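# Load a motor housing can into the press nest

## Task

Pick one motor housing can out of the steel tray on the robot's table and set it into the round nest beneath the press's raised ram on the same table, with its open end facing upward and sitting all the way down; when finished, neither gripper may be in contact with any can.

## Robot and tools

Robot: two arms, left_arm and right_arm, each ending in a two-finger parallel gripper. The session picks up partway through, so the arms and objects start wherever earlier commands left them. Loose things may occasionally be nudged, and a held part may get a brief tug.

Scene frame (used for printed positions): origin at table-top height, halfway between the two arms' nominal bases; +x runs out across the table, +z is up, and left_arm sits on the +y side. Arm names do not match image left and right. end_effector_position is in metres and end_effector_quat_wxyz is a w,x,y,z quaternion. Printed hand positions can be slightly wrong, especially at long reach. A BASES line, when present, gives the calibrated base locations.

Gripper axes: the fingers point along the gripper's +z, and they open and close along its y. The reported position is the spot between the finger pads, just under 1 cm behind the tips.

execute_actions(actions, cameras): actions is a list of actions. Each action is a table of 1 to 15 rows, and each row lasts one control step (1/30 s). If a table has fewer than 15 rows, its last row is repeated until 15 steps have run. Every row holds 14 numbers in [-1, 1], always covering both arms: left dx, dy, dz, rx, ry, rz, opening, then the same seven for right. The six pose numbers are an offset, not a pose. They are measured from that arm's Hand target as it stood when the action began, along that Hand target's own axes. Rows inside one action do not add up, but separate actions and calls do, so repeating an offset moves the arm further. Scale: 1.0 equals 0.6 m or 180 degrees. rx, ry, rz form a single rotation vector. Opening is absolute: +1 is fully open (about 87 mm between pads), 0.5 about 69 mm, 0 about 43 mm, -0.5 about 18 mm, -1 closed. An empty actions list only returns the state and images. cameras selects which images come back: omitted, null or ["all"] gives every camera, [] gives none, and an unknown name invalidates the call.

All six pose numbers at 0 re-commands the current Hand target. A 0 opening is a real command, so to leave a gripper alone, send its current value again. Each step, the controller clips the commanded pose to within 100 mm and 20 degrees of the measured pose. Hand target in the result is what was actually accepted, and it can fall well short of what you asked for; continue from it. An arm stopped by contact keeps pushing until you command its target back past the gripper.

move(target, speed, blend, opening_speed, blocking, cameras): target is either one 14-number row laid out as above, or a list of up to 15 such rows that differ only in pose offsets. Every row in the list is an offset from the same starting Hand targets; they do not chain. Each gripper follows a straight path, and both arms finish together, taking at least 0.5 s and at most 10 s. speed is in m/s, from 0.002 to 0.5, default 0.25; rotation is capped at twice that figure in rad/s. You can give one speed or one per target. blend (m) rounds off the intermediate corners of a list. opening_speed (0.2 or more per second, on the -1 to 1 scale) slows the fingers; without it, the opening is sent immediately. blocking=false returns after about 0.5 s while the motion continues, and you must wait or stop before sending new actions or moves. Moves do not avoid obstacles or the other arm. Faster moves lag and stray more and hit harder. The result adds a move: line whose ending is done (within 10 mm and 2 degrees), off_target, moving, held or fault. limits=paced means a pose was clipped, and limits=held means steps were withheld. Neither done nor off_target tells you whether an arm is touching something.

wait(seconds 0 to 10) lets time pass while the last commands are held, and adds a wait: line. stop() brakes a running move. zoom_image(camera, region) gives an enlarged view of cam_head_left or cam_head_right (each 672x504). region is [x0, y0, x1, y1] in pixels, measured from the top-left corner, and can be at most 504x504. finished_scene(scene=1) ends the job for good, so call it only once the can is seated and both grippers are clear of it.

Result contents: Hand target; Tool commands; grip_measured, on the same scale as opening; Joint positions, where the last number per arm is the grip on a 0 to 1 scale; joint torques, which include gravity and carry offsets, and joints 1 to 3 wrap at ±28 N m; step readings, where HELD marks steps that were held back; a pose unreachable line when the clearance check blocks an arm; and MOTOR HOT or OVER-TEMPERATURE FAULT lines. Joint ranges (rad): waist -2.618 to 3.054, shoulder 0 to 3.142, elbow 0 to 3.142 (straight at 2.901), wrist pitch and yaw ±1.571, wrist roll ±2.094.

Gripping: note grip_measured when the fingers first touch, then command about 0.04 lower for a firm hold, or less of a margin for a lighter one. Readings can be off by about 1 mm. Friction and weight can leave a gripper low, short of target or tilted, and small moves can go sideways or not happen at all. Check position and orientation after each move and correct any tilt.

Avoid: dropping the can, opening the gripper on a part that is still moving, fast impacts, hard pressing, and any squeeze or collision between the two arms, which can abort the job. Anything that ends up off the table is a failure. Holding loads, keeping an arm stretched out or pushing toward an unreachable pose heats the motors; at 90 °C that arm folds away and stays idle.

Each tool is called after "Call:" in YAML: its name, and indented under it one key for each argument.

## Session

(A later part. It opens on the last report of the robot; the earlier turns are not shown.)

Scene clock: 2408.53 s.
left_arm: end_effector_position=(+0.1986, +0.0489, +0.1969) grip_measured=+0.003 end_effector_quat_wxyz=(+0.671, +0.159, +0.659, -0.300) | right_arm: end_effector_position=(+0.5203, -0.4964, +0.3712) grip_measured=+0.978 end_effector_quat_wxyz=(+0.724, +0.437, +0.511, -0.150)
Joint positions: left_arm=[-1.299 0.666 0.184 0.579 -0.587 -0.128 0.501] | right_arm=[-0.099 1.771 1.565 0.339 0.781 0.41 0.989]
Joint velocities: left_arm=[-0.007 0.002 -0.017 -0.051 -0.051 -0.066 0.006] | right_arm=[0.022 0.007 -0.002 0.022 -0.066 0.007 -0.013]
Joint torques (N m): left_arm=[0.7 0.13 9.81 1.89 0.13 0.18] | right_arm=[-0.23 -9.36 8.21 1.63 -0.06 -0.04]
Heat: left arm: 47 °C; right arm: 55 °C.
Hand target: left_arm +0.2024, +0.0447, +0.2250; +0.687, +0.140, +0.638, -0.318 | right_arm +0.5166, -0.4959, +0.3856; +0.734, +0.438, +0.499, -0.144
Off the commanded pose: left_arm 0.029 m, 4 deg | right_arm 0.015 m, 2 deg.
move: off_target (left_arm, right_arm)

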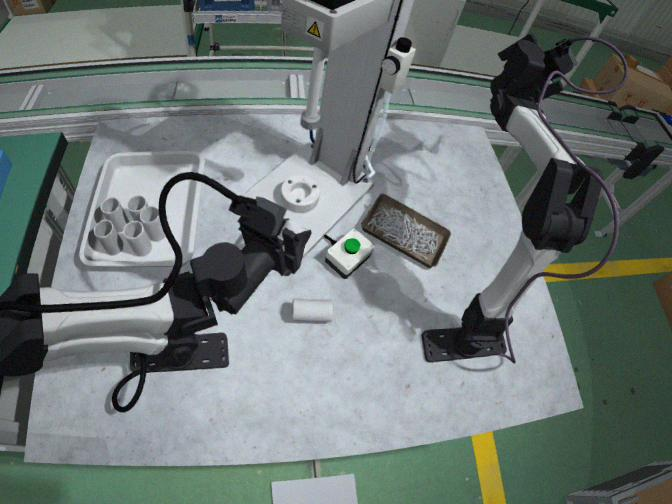

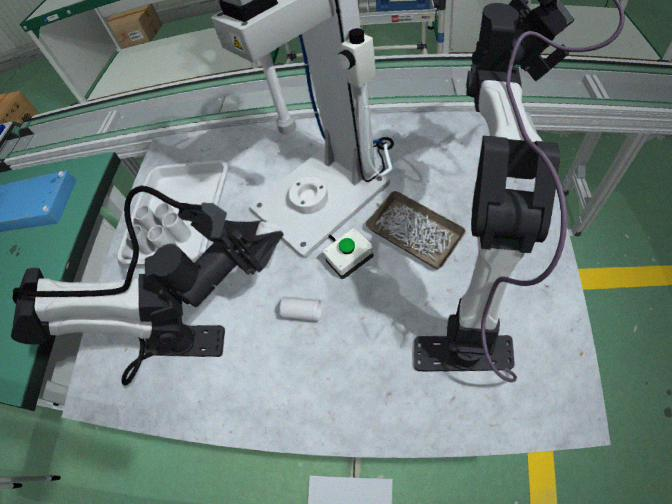

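Call:
move:
  target: [0,0,0,0,-0.06,0,-0.08,0,0,0,0,0,0,1]
  speed: 0.1

Call:
zoom_image:
  camera: "cam_head_right"
  region: [235, 190, 325, 280]

Call:
zoom_image:
  camera: "cam_head_left"
  region: [220, 190, 320, 290]

Scene clock: 2421.83 s.
left_arm: end_effector_position=(+0.2040, +0.0434, +0.2183) grip_measured=+0.003 end_effector_quat_wxyz=(+0.739, +0.118, +0.579, -0.324) | right_arm: end_effector_position=(+0.5203, -0.4964, +0.3712) grip_measured=+0.978 end_effector_quat_wxyz=(+0.724, +0.437, +0.511, -0.150)
Joint positions: left_arm=[-1.32 0.982 0.074 1.287 -0.619 0.014 0.501] | right_arm=[-0.099 1.771 1.565 0.339 0.781 0.41 0.989]
Joint velocities: left_arm=[-0.007 -0.002 -0.002 0.007 0.022 -0.007 0.004] | right_arm=[-0.002 0.002 -0.017 -0.037 -0.022 -0.007 -0.003]
Joint torques (N m): left_arm=[-0.65 -0.83 4.97 1.69 0.15 0.15] | right_arm=[-0.23 -9.36 8.21 1.63 -0.06 -0.04]
Heat: left arm: 48 °C; right arm: 55 °C.
Hand target: left_arm +0.2026, +0.0449, +0.2241; +0.744, +0.110, +0.570, -0.330 | right_arm +0.5166, -0.4959, +0.3856; +0.734, +0.438, +0.499, -0.144
Off the commanded pose: left_arm 0.007 m, 2 deg | right_arm 0.015 m, 2 deg.
move: off_target (right_arm)

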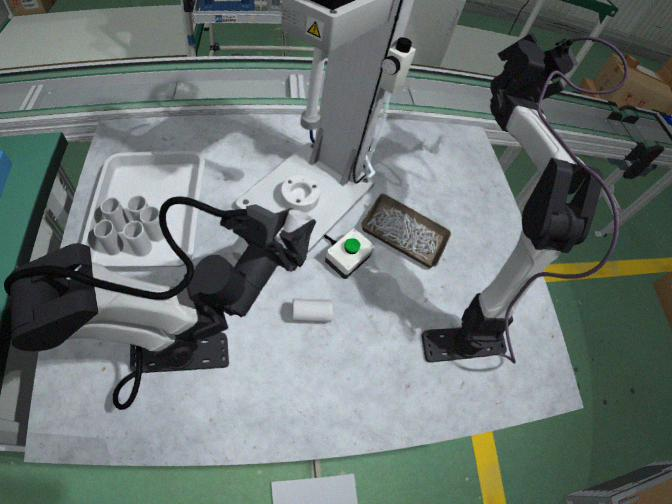

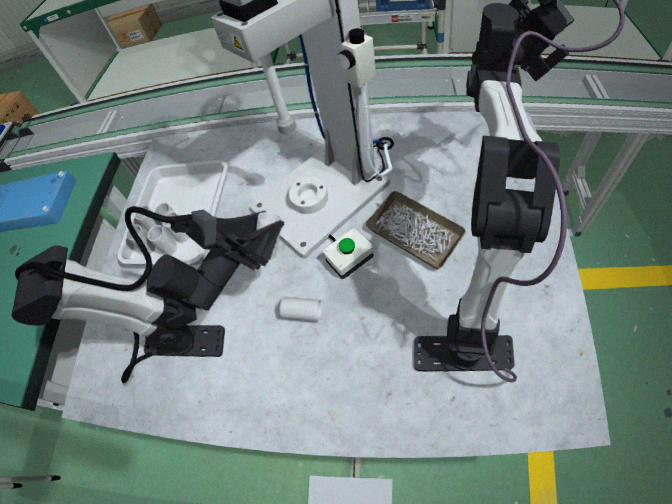

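Scaled by 5.600.

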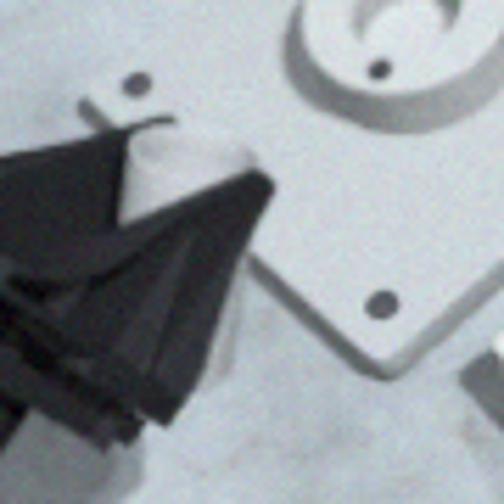

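Scaled by 5.040.

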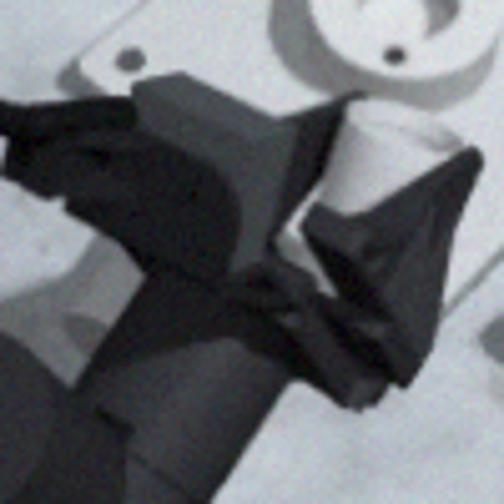

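Call:
move:
  target: [0.133,0.187,0.151,0,0,0,-0.1,0,0,0,0,0,0,1]
  speed: 0.1

Call:
zoom_image:
  camera: "cam_head_right"
  region: [250, 130, 350, 230]

Call:
zoom_image:
  camera: "cam_head_left"
  region: [250, 130, 350, 230]

Scene clock: 2431.90 s.
left_arm: end_effector_position=(+0.3479, +0.0579, +0.1398) grip_measured=+0.003 end_effector_quat_wxyz=(+0.697, +0.139, +0.640, -0.294) | right_arm: end_effector_position=(+0.5203, -0.4964, +0.3712) grip_measured=+0.978 end_effector_quat_wxyz=(+0.724, +0.437, +0.511, -0.150)
Joint positions: left_arm=[-0.63 1.675 0.272 1.546 0.035 -0.191 0.501] | right_arm=[-0.099 1.771 1.565 0.339 0.781 0.41 0.989]
Joint velocities: left_arm=[-0.002 -0.017 -0.002 -0.051 0.022 0.007 -0.006] | right_arm=[-0.002 -0.007 -0.002 -0.051 -0.051 0.081 0.008]
Joint torques (N m): left_arm=[0.55 -4.97 5.52 2 0.23 -0.06] | right_arm=[-0.23 -9.36 8.21 1.63 -0.06 -0.04]
Heat: left arm: 46 °C; right arm: 55 °C.
Hand target: left_arm +0.3537, +0.0547, +0.1566; +0.750, +0.120, +0.565, -0.322 | right_arm +0.5166, -0.4959, +0.3856; +0.734, +0.438, +0.499, -0.144
Off the commanded pose: left_arm 0.018 m, 11 deg | right_arm 0.015 m, 2 deg.
joint sent to its limit (left arm) — joint 4 (wrist pitch), upper limit. The joint targets are off in orientation, not in position.
move: off_target (left_arm, right_arm)

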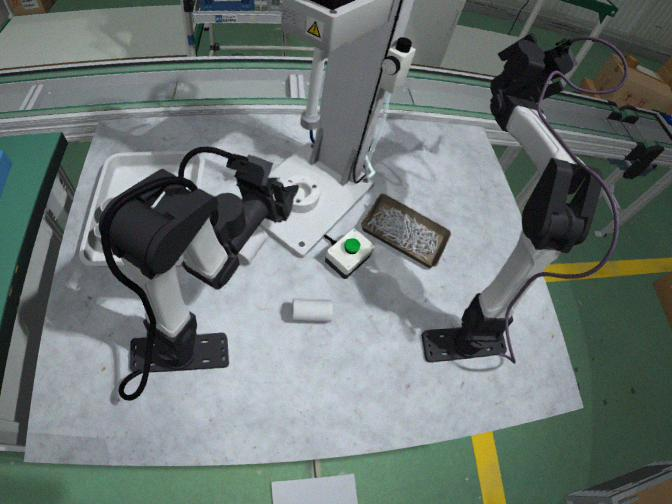

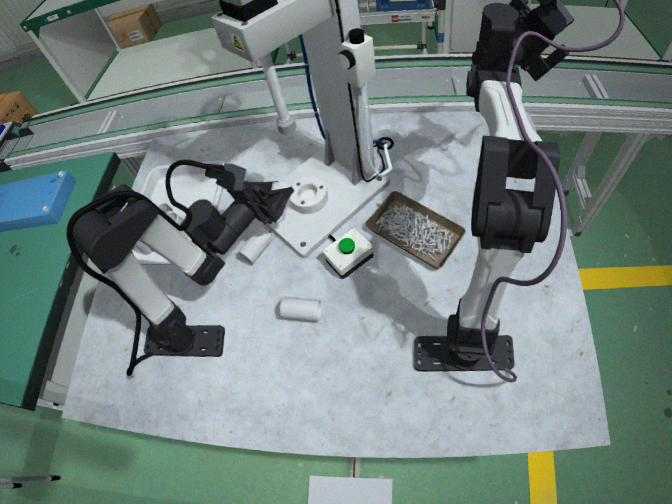

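Scaled by 5.040.

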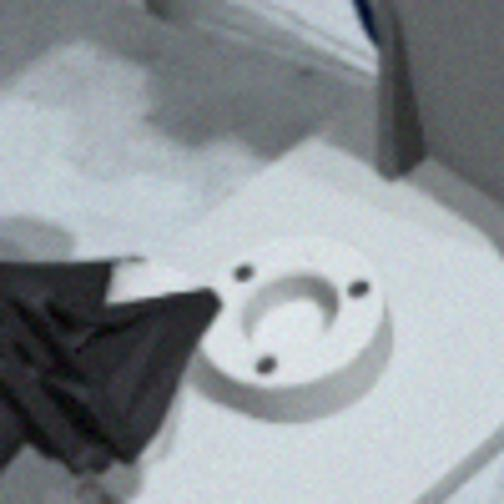

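Scaled by 5.040.

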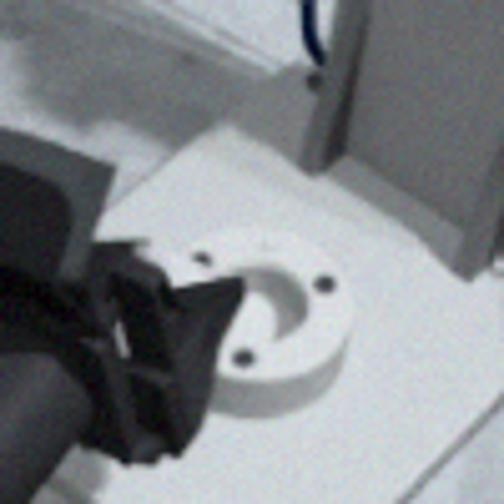

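Call:
move:
  target: [0.042,0.007,0.073,0,0,0,-0.1,0,0,0,0,0,0,1]
  speed: 0.06

Call:
zoom_image:
  camera: "cam_head_right"
  region: [250, 130, 350, 230]

Call:
zoom_image:
  camera: "cam_head_left"
  region: [250, 130, 350, 230]

Scene clock: 2437.97 s.
left_arm: end_effector_position=(+0.3888, +0.0311, +0.1304) grip_measured=+0.003 end_effector_quat_wxyz=(+0.697, +0.138, +0.639, -0.295) | right_arm: end_effector_position=(+0.5203, -0.4964, +0.3712) grip_measured=+0.978 end_effector_quat_wxyz=(+0.724, +0.437, +0.511, -0.150)
Joint positions: left_arm=[-0.63 1.865 0.461 1.549 0.036 -0.192 0.501] | right_arm=[-0.099 1.771 1.565 0.339 0.781 0.41 0.989]
Joint velocities: left_arm=[-0.007 -0.007 0.002 0.081 0.051 0.007 -0.004] | right_arm=[-0.007 -0.007 -0.002 0.007 -0.095 -0.007 -0.008]
Joint torques (N m): left_arm=[-0.01 -6.41 5.65 1.99 0.14 -0.03] | right_arm=[-0.23 -9.36 8.21 1.63 -0.06 -0.04]
Heat: left arm: 46 °C; right arm: 55 °C.
Hand target: left_arm +0.3940, +0.0259, +0.1455; +0.750, +0.120, +0.565, -0.323 | right_arm +0.5166, -0.4959, +0.3856; +0.734, +0.438, +0.499, -0.144
Off the commanded pose: left_arm 0.018 m, 11 deg | right_arm 0.015 m, 2 deg.
joint sent to its limit (left arm) — joint 4 (wrist pitch), upper limit. The joint targets are off in orientation, not in position.
move: off_target (left_arm, right_arm)

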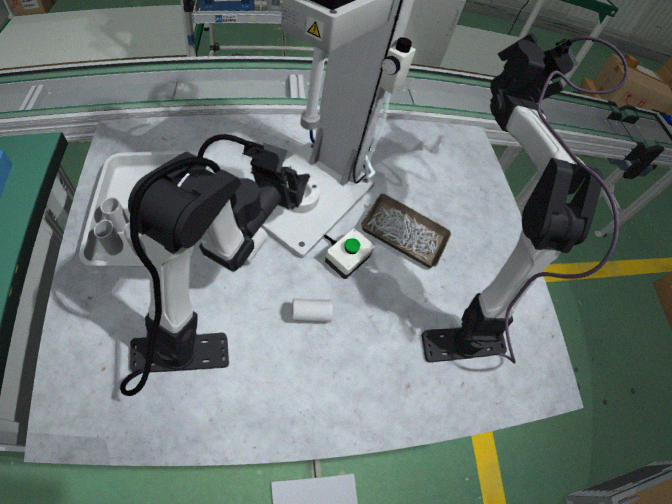

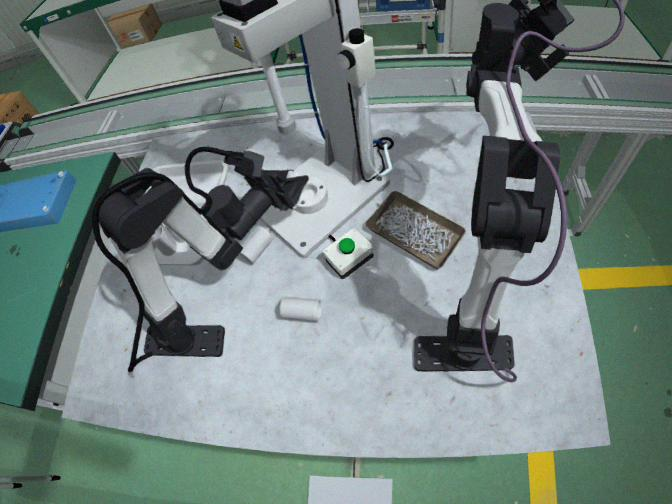

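Scaled by 5.040.

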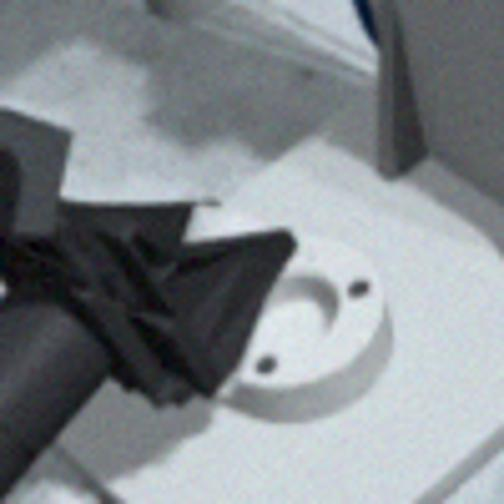

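Scaled by 5.040.

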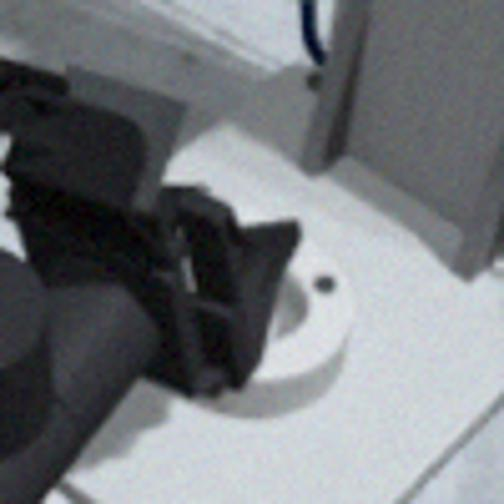

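Call:
zoom_image:
  camera: "cam_head_right"
  region: [275, 155, 320, 200]

Call:
zoom_image:
  camera: "cam_head_left"
  region: [275, 155, 320, 200]

Call:
zoom_image:
  camera: "cam_head_left"
  region: [230, 200, 330, 300]

Scaled by 11.200.

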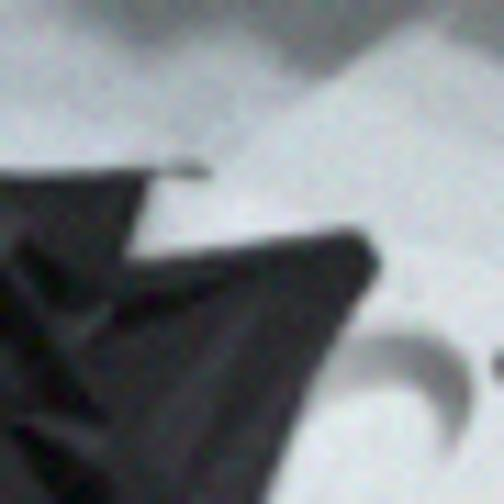

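Scaled by 11.200.

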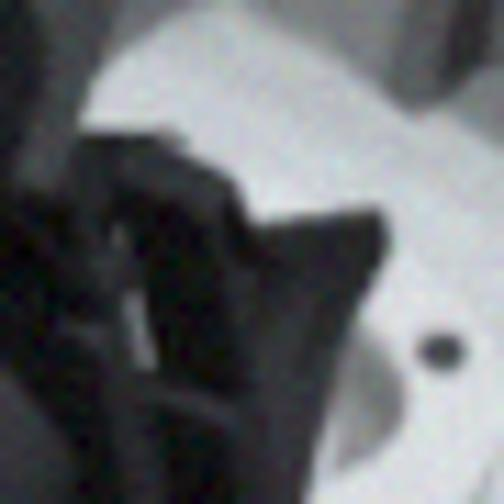

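Scaled by 5.040.

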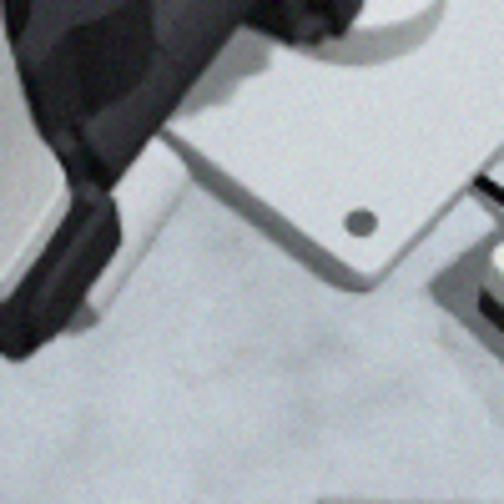

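Call:
move:
  target: [0.02,-0.008,0.075,0,0,0,-0.1,0,0,0,0,0,0,1]
  speed: 0.05

Call:
zoom_image:
  camera: "cam_head_right"
  region: [250, 110, 350, 210]

Call:
zoom_image:
  camera: "cam_head_left"
  region: [250, 110, 350, 210]

Scene clock: 2452.13 s.
left_arm: end_effector_position=(+0.4237, -0.0010, +0.1351) grip_measured=+0.003 end_effector_quat_wxyz=(+0.711, +0.137, +0.619, -0.305) | right_arm: end_effector_position=(+0.5203, -0.4964, +0.3712) grip_measured=+0.978 end_effector_quat_wxyz=(+0.724, +0.437, +0.511, -0.150)
Joint positions: left_arm=[-0.649 2.011 0.656 1.553 0.026 -0.192 0.501] | right_arm=[-0.099 1.771 1.565 0.339 0.781 0.41 0.989]
Joint velocities: left_arm=[-0.012 -0.007 0.002 0.022 0.007 0.022 -0.009] | right_arm=[-0.007 0.012 -0.012 0.022 -0.022 0.095 -0.024]
Joint torques (N m): left_arm=[-0.62 -8.03 5.75 1.91 0.01 -0.03] | right_arm=[-0.23 -9.36 8.21 1.63 -0.06 -0.04]
Heat: left arm: 44 °C; right arm: 55 °C.
Hand target: left_arm +0.4276, -0.0059, +0.1490; +0.750, +0.120, +0.565, -0.323 | right_arm +0.5166, -0.4959, +0.3856; +0.734, +0.438, +0.499, -0.144
Off the commanded pose: left_arm 0.017 m, 8 deg | right_arm 0.015 m, 2 deg.
joint sent to its limit (left arm) — joint 4 (wrist pitch), upper limit. The joint targets are off in orientation, not in position.
move: off_target (left_arm, right_arm)

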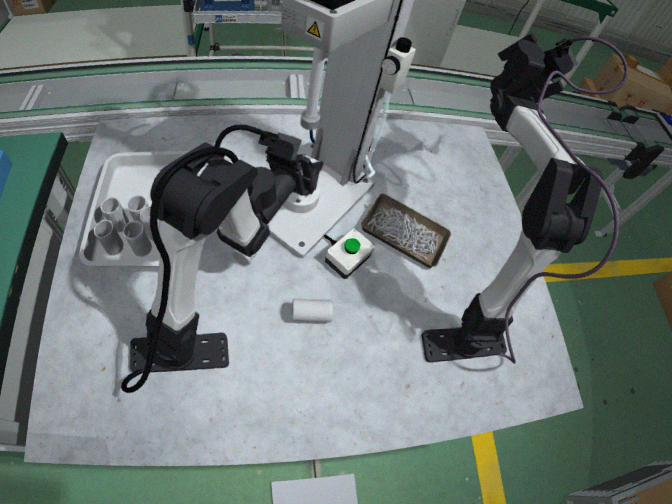

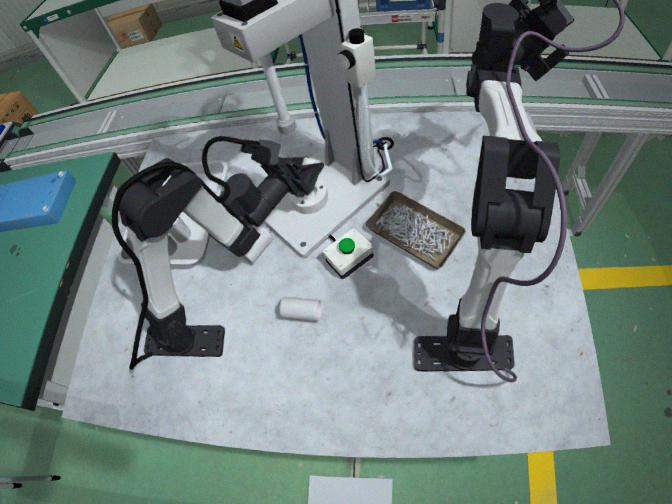

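Scaled by 5.040.

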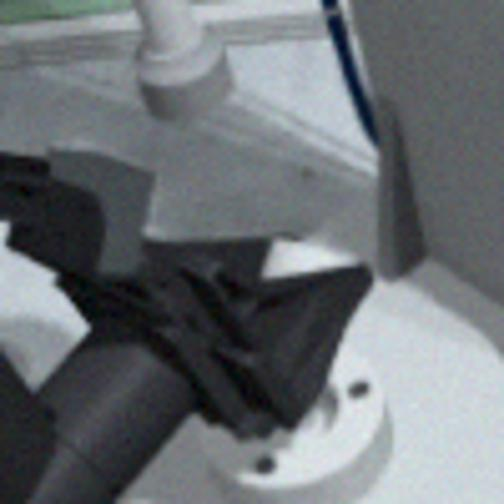

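Scaled by 5.040.

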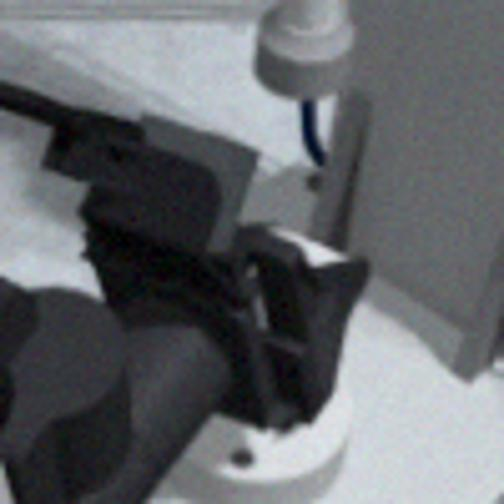

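Call:
move:
  target: [0.046,0.011,-0.016,0,0,0,-0.06,0,0,0,0,0,0,1]
  speed: 0.03

Call:
zoom_image:
  camera: "cam_head_right"
  region: [270, 140, 340, 210]

Call:
zoom_image:
  camera: "cam_head_left"
  region: [270, 140, 340, 210]

Scene clock: 2456.73 s.
left_arm: end_effector_position=(+0.4258, -0.0021, +0.1199) grip_measured=+0.003 end_effector_quat_wxyz=(+0.706, +0.138, +0.625, -0.302) | right_arm: end_effector_position=(+0.5203, -0.4964, +0.3712) grip_measured=+0.978 end_effector_quat_wxyz=(+0.724, +0.437, +0.511, -0.150)
Joint positions: left_arm=[-0.649 2.063 0.664 1.58 0.024 -0.192 0.501] | right_arm=[-0.099 1.771 1.565 0.339 0.781 0.41 0.989]
Joint velocities: left_arm=[0.027 0.017 -0.007 -0.022 -0.022 0.066 0.009] | right_arm=[-0.007 -0.002 -0.007 -0.037 -0.022 0.095 -0.003]
Joint torques (N m): left_arm=[-0.24 -7.41 4.64 1.64 0.04 0.01] | right_arm=[-0.23 -9.36 8.21 1.63 -0.06 -0.04]
Heat: left arm: 44 °C; right arm: 55 °C.
Hand target: left_arm +0.4283, -0.0049, +0.1190; +0.750, +0.120, +0.565, -0.323 | right_arm +0.5166, -0.4959, +0.3856; +0.734, +0.438, +0.499, -0.144
Off the commanded pose: left_arm 0.004 m, 9 deg | right_arm 0.015 m, 2 deg.
joint sent to its limit (left arm) — joint 4 (wrist pitch), upper limit. The joint targets are off in orientation, not in position.
move: off_target (left_arm, right_arm)

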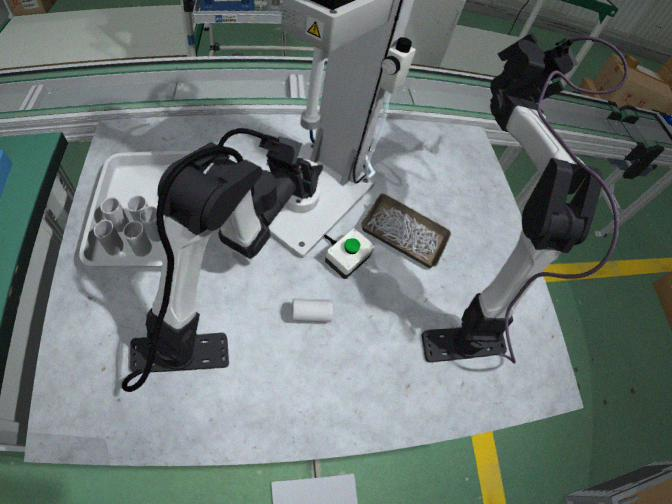

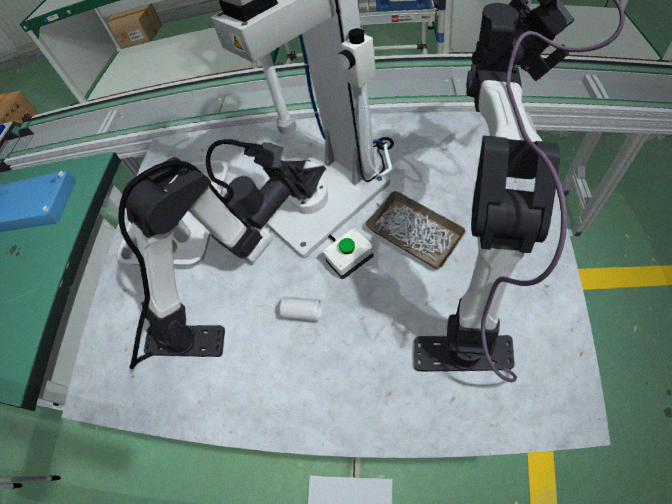

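Scaled by 7.200.

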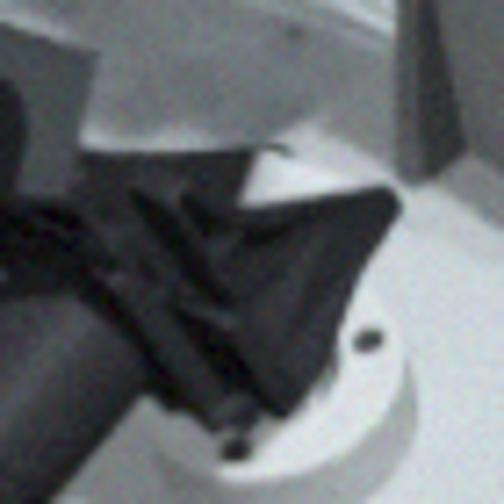

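Scaled by 7.200.

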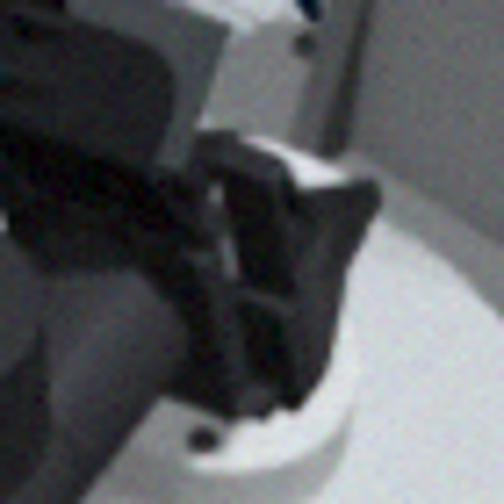

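Call:
move:
  target: [0.023,0.005,-0.008,0,0,0,-0.06,0,0,0,0,0,0,1]
  speed: 0.02
  cameras: []

Call:
move:
  target: [0.015,0.003,-0.005,0,0,0,-0.06,0,0,0,0,0,0,1]
  speed: 0.02

Call:
zoom_image:
  camera: "cam_head_right"
  region: [270, 140, 340, 210]

Call:
zoom_image:
  camera: "cam_head_left"
  region: [270, 140, 340, 210]

Scene clock: 2463.77 s.
left_arm: end_effector_position=(+0.4276, -0.0033, +0.1166) grip_measured=+0.003 end_effector_quat_wxyz=(+0.707, +0.137, +0.625, -0.302) | right_arm: end_effector_position=(+0.5203, -0.4964, +0.3712) grip_measured=+0.978 end_effector_quat_wxyz=(+0.724, +0.437, +0.511, -0.150)
Joint positions: left_arm=[-0.649 2.083 0.674 1.593 0.024 -0.192 0.501] | right_arm=[-0.099 1.771 1.565 0.339 0.781 0.41 0.989]
Joint velocities: left_arm=[0.017 -0.012 -0.007 -0.007 -0.095 0.066 -0.001] | right_arm=[-0.017 -0.017 0.002 0.066 0.037 -0.066 -0.024]
Joint torques (N m): left_arm=[-0.13 -6.49 3.75 1.54 0.09 -0.01] | right_arm=[-0.23 -9.36 8.21 1.63 -0.06 -0.04]
Heat: left arm: 43 °C; right arm: 55 °C.
Hand target: left_arm +0.4285, -0.0046, +0.1039; +0.750, +0.119, +0.565, -0.323 | right_arm +0.5166, -0.4959, +0.3856; +0.734, +0.438, +0.499, -0.144
Off the commanded pose: left_arm 0.013 m, 9 deg | right_arm 0.015 m, 2 deg.
joint read past its limit (left arm) — joint 4 (wrist pitch), upper limit.
joint sent to its limit (left arm) — joint 4 (wrist pitch), upper limit. The joint targets are off in orientation, not in position.
move: off_target (left_arm, right_arm)
No camera images: "cameras" was empty.

Scene clock: 2468.57 s.
left_arm: end_effector_position=(+0.4289, -0.0041, +0.1150) grip_measured=+0.003 end_effector_quat_wxyz=(+0.706, +0.137, +0.625, -0.302) | right_arm: end_effector_position=(+0.5203, -0.4964, +0.3712) grip_measured=+0.978 end_effector_quat_wxyz=(+0.724, +0.437, +0.511, -0.150)
Joint positions: left_arm=[-0.649 2.091 0.68 1.593 0.024 -0.192 0.501] | right_arm=[-0.099 1.771 1.565 0.339 0.781 0.41 0.989]
Joint velocities: left_arm=[-0.007 -0.002 -0.002 -0.037 0.022 0.007 0.001] | right_arm=[-0.002 -0.002 0.002 -0.051 -0.051 -0.037 -0.003]
Joint torques (N m): left_arm=[-0.1 -5.38 3.22 1.53 0.06 0.02] | right_arm=[-0.23 -9.35 8.21 1.63 -0.06 -0.04]
Heat: left arm: 43 °C; right arm: 55 °C.
Hand target: left_arm +0.4287, -0.0047, +0.0944; +0.750, +0.119, +0.565, -0.323 | right_arm +0.5166, -0.4959, +0.3856; +0.734, +0.438, +0.499, -0.144
Off the commanded pose: left_arm 0.021 m, 9 deg | right_arm 0.015 m, 2 deg.
joint read past its limit (left arm) — joint 4 (wrist pitch), upper limit.
joint sent to its limit (left arm) — joint 4 (wrist pitch), upper limit. The joint targets are off in orientation, not in position.
move: off_target (left_arm, right_arm)

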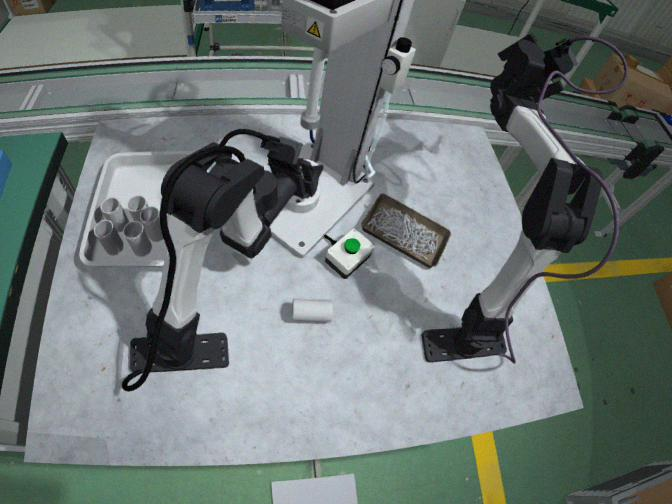

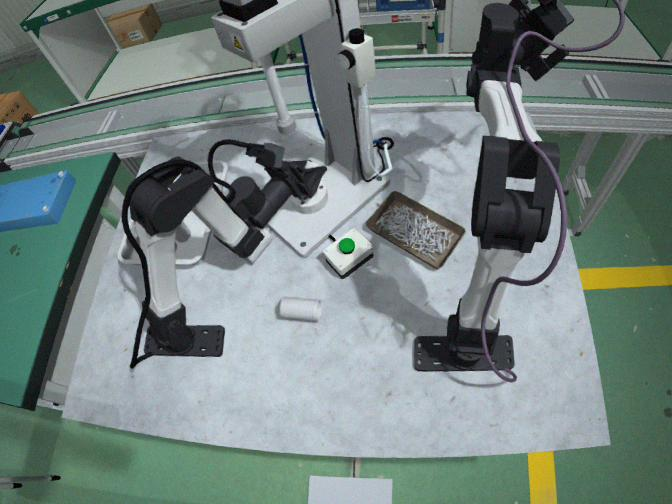

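Scaled by 7.200.

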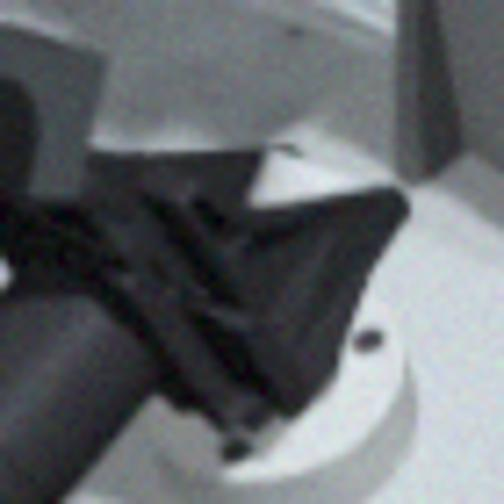

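Scaled by 7.200.

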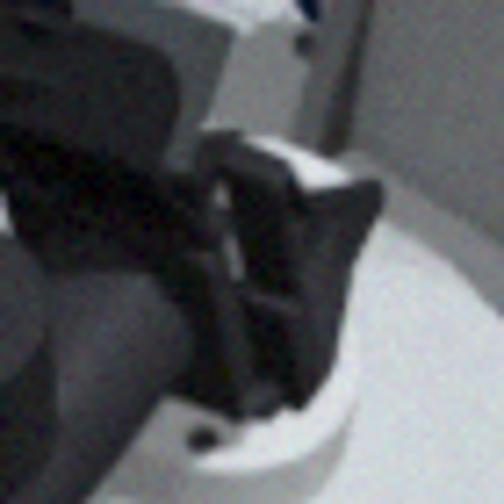

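Call:
move:
  target: [-0.023,-0.005,-0.027,0,0,0,-0.04,0,0,0,0,0,0,1]
  speed: 0.02

Call:
zoom_image:
  camera: "cam_head_right"
  region: [270, 140, 340, 210]

Call:
zoom_image:
  camera: "cam_head_left"
  region: [270, 140, 340, 210]

Scene clock: 2482.53 s.
left_arm: end_effector_position=(+0.4226, +0.0006, +0.1212) grip_measured=+0.003 end_effector_quat_wxyz=(+0.708, +0.136, +0.624, -0.302) | right_arm: end_effector_position=(+0.5203, -0.4964, +0.3712) grip_measured=+0.978 end_effector_quat_wxyz=(+0.724, +0.437, +0.511, -0.150)
Joint positions: left_arm=[-0.649 2.054 0.646 1.593 0.022 -0.192 0.501] | right_arm=[-0.099 1.771 1.565 0.339 0.781 0.41 0.989]
Joint velocities: left_arm=[-0.007 -0.017 0.007 -0.051 -0.066 0.007 0.013] | right_arm=[0.002 0.002 0.012 -0.007 0.022 0.007 -0.013]
Joint torques (N m): left_arm=[-0.13 -8.85 -0.49 1.55 0.11 -0.01] | right_arm=[-0.23 -9.36 8.21 1.63 -0.06 -0.04]
Heat: left arm: 42 °C; right arm: 55 °C.
Hand target: left_arm +0.4123, +0.0063, +0.1027; +0.750, +0.119, +0.565, -0.323 | right_arm +0.5166, -0.4959, +0.3856; +0.734, +0.438, +0.499, -0.144
Off the commanded pose: left_arm 0.022 m, 9 deg | right_arm 0.015 m, 2 deg.
joint read past its limit (left arm) — joint 4 (wrist pitch), upper limit.
joint sent to its limit (left arm) — joint 4 (wrist pitch), upper limit. The joint targets are off in orientation, not in position.
move: off_target (left_arm, right_arm)

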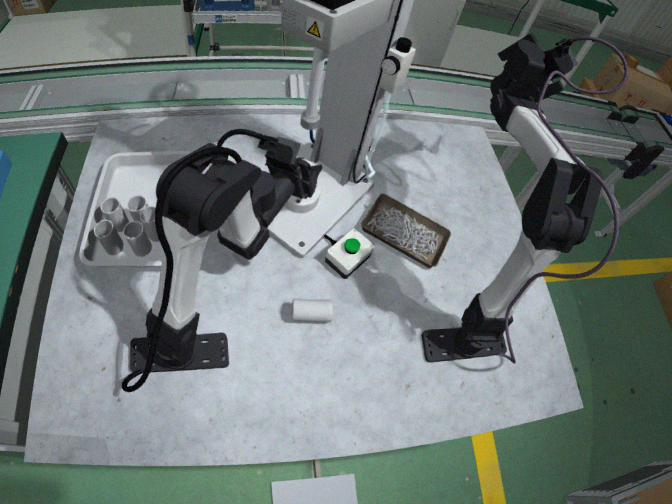

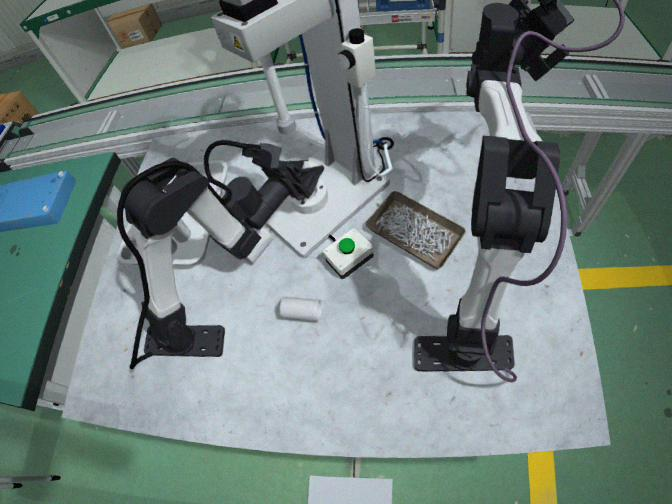

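Scaled by 7.200.

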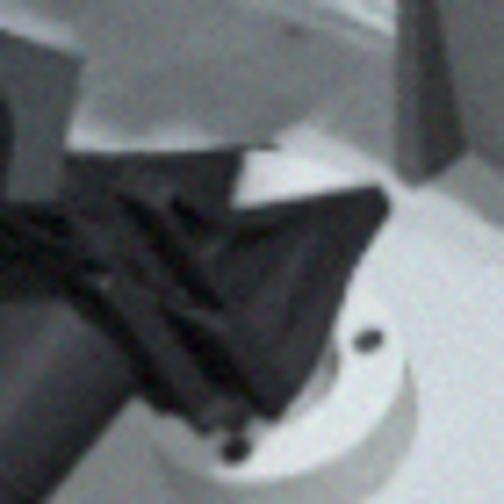

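Scaled by 7.200.

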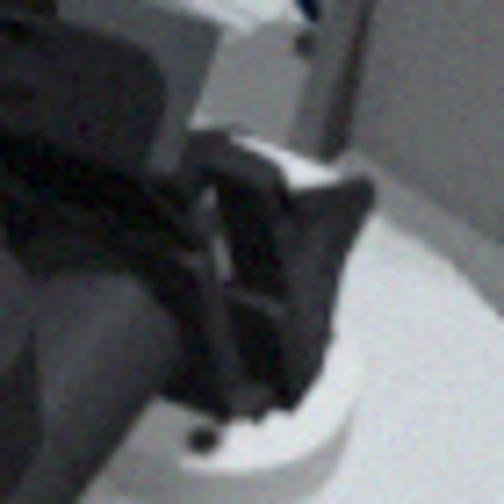

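Call:
move:
  target: [-0.012,-0.0028,-0.031,0,0,0,-0.035,0,0,0,0,0,0,1]
  speed: 0.02

Call:
zoom_image:
  camera: "cam_head_right"
  region: [270, 140, 340, 210]

Call:
zoom_image:
  camera: "cam_head_left"
  region: [270, 140, 340, 210]

Scene clock: 2497.03 s.
left_arm: end_effector_position=(+0.4077, +0.0119, +0.1295) grip_measured=+0.003 end_effector_quat_wxyz=(+0.708, +0.134, +0.625, -0.300) | right_arm: end_effector_position=(+0.5203, -0.4964, +0.3712) grip_measured=+0.978 end_effector_quat_wxyz=(+0.724, +0.437, +0.511, -0.150)
Joint positions: left_arm=[-0.649 1.976 0.568 1.593 0.016 -0.192 0.502] | right_arm=[-0.099 1.771 1.565 0.339 0.781 0.41 0.989]
Joint velocities: left_arm=[-0.007 -0.007 -0.007 -0.037 0.007 0.066 -0.004] | right_arm=[-0.002 -0.012 0.002 0.051 0.022 -0.037 -0.003]
Joint torques (N m): left_arm=[-0.17 -7.21 -0.92 1.52 0.13 0.01] | right_arm=[-0.21 -9.36 8.21 1.63 -0.06 -0.04]
Heat: left arm: 42 °C; right arm: 55 °C.
Hand target: left_arm +0.3959, +0.0174, +0.1040; +0.750, +0.119, +0.565, -0.323 | right_arm +0.5166, -0.4959, +0.3856; +0.734, +0.438, +0.499, -0.144
Off the commanded pose: left_arm 0.029 m, 9 deg | right_arm 0.015 m, 2 deg.
joint read past its limit (left arm) — joint 4 (wrist pitch), upper limit.
joint sent to its limit (left arm) — joint 4 (wrist pitch), upper limit. The joint targets are off in orientation, not in position.
move: off_target (left_arm, right_arm)

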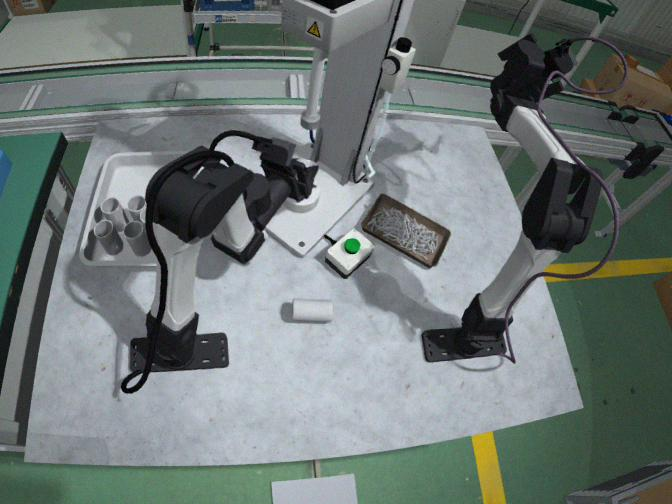

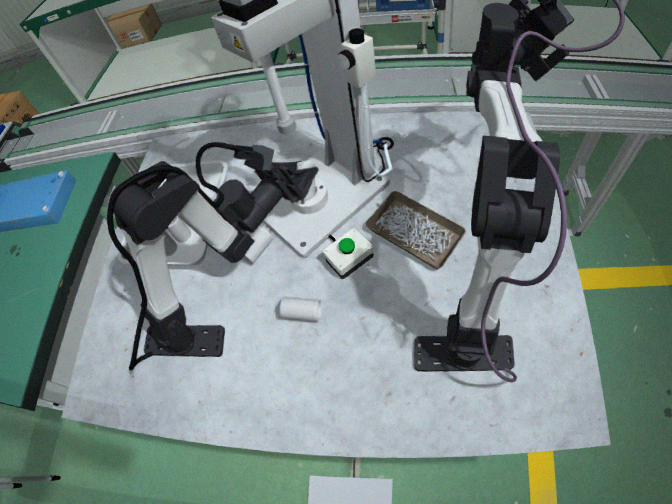

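Scaled by 7.200.

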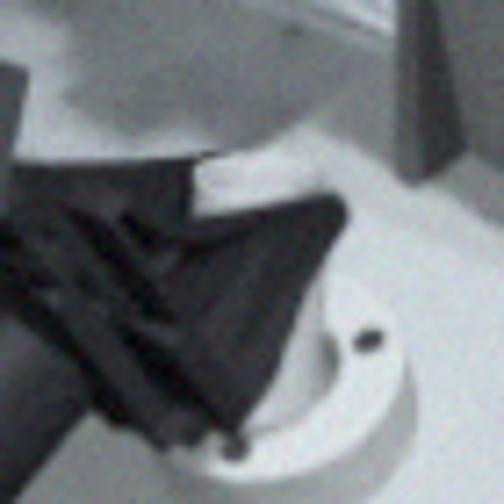

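Scaled by 7.200.

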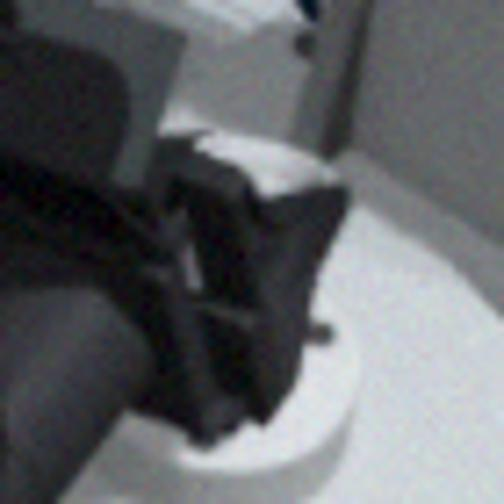

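Call:
move:
  target: [-0.004,-0.001,-0.012,0,0,0,-0.035,0,0,0,0,0,0,1]
  speed: 0.015

Call:
zoom_image:
  camera: "cam_head_right"
  region: [280, 155, 335, 210]

Call:
zoom_image:
  camera: "cam_head_left"
  region: [275, 155, 330, 210]

Scene clock: 2509.03 s.
left_arm: end_effector_position=(+0.4018, +0.0160, +0.1324) grip_measured=+0.003 end_effector_quat_wxyz=(+0.708, +0.134, +0.625, -0.300) | right_arm: end_effector_position=(+0.5203, -0.4964, +0.3712) grip_measured=+0.978 end_effector_quat_wxyz=(+0.724, +0.437, +0.511, -0.150)
Joint positions: left_arm=[-0.649 1.947 0.538 1.593 0.016 -0.192 0.502] | right_arm=[-0.099 1.771 1.565 0.339 0.781 0.41 0.989]
Joint velocities: left_arm=[-0.022 -0.017 0.017 -0.051 0.081 -0.022 -0.009] | right_arm=[-0.017 0.002 -0.012 0.051 -0.007 -0.037 -0.013]
Joint torques (N m): left_arm=[-0.2 -6.32 -0.95 1.52 0.15 0.01] | right_arm=[-0.23 -9.36 8.21 1.63 -0.06 -0.04]
Heat: left arm: 42 °C; right arm: 55 °C.
Hand target: left_arm +0.3896, +0.0216, +0.1040; +0.750, +0.119, +0.565, -0.323 | right_arm +0.5166, -0.4959, +0.3856; +0.734, +0.438, +0.499, -0.144
Off the commanded pose: left_arm 0.031 m, 9 deg | right_arm 0.015 m, 2 deg.
joint read past its limit (left arm) — joint 4 (wrist pitch), upper limit.
joint sent to its limit (left arm) — joint 4 (wrist pitch), upper limit. The joint targets are off in orientation, not in position.
move: off_target (left_arm, right_arm)

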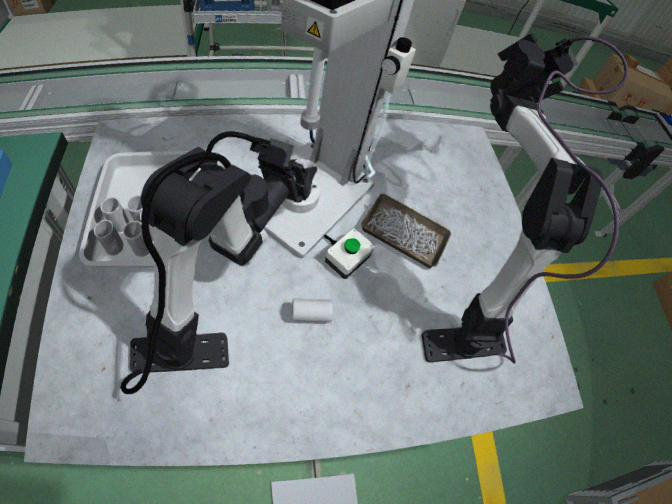

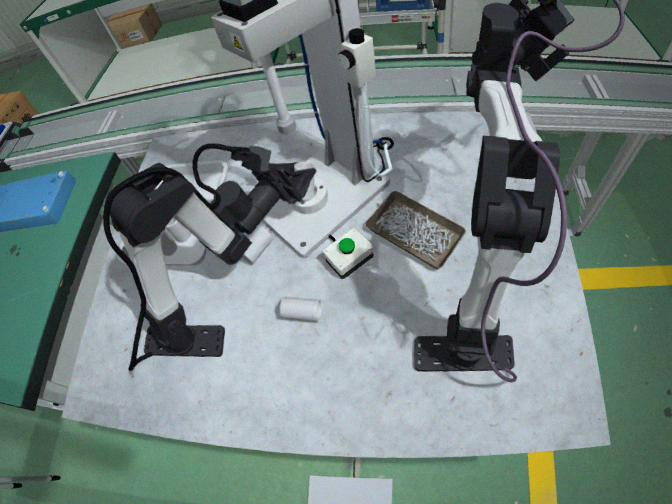

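Scaled by 9.164.

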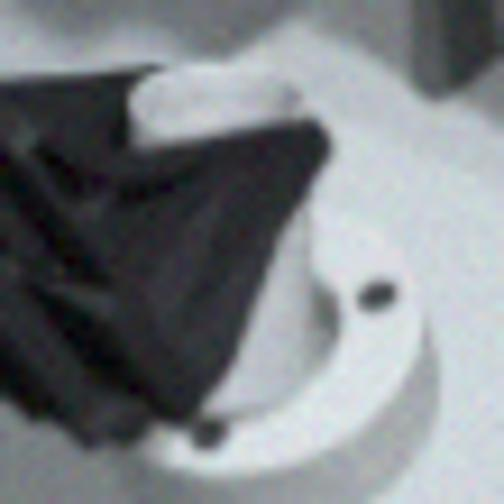

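Scaled by 9.164.

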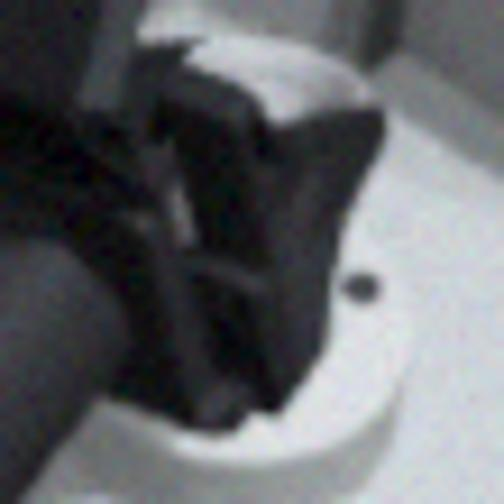

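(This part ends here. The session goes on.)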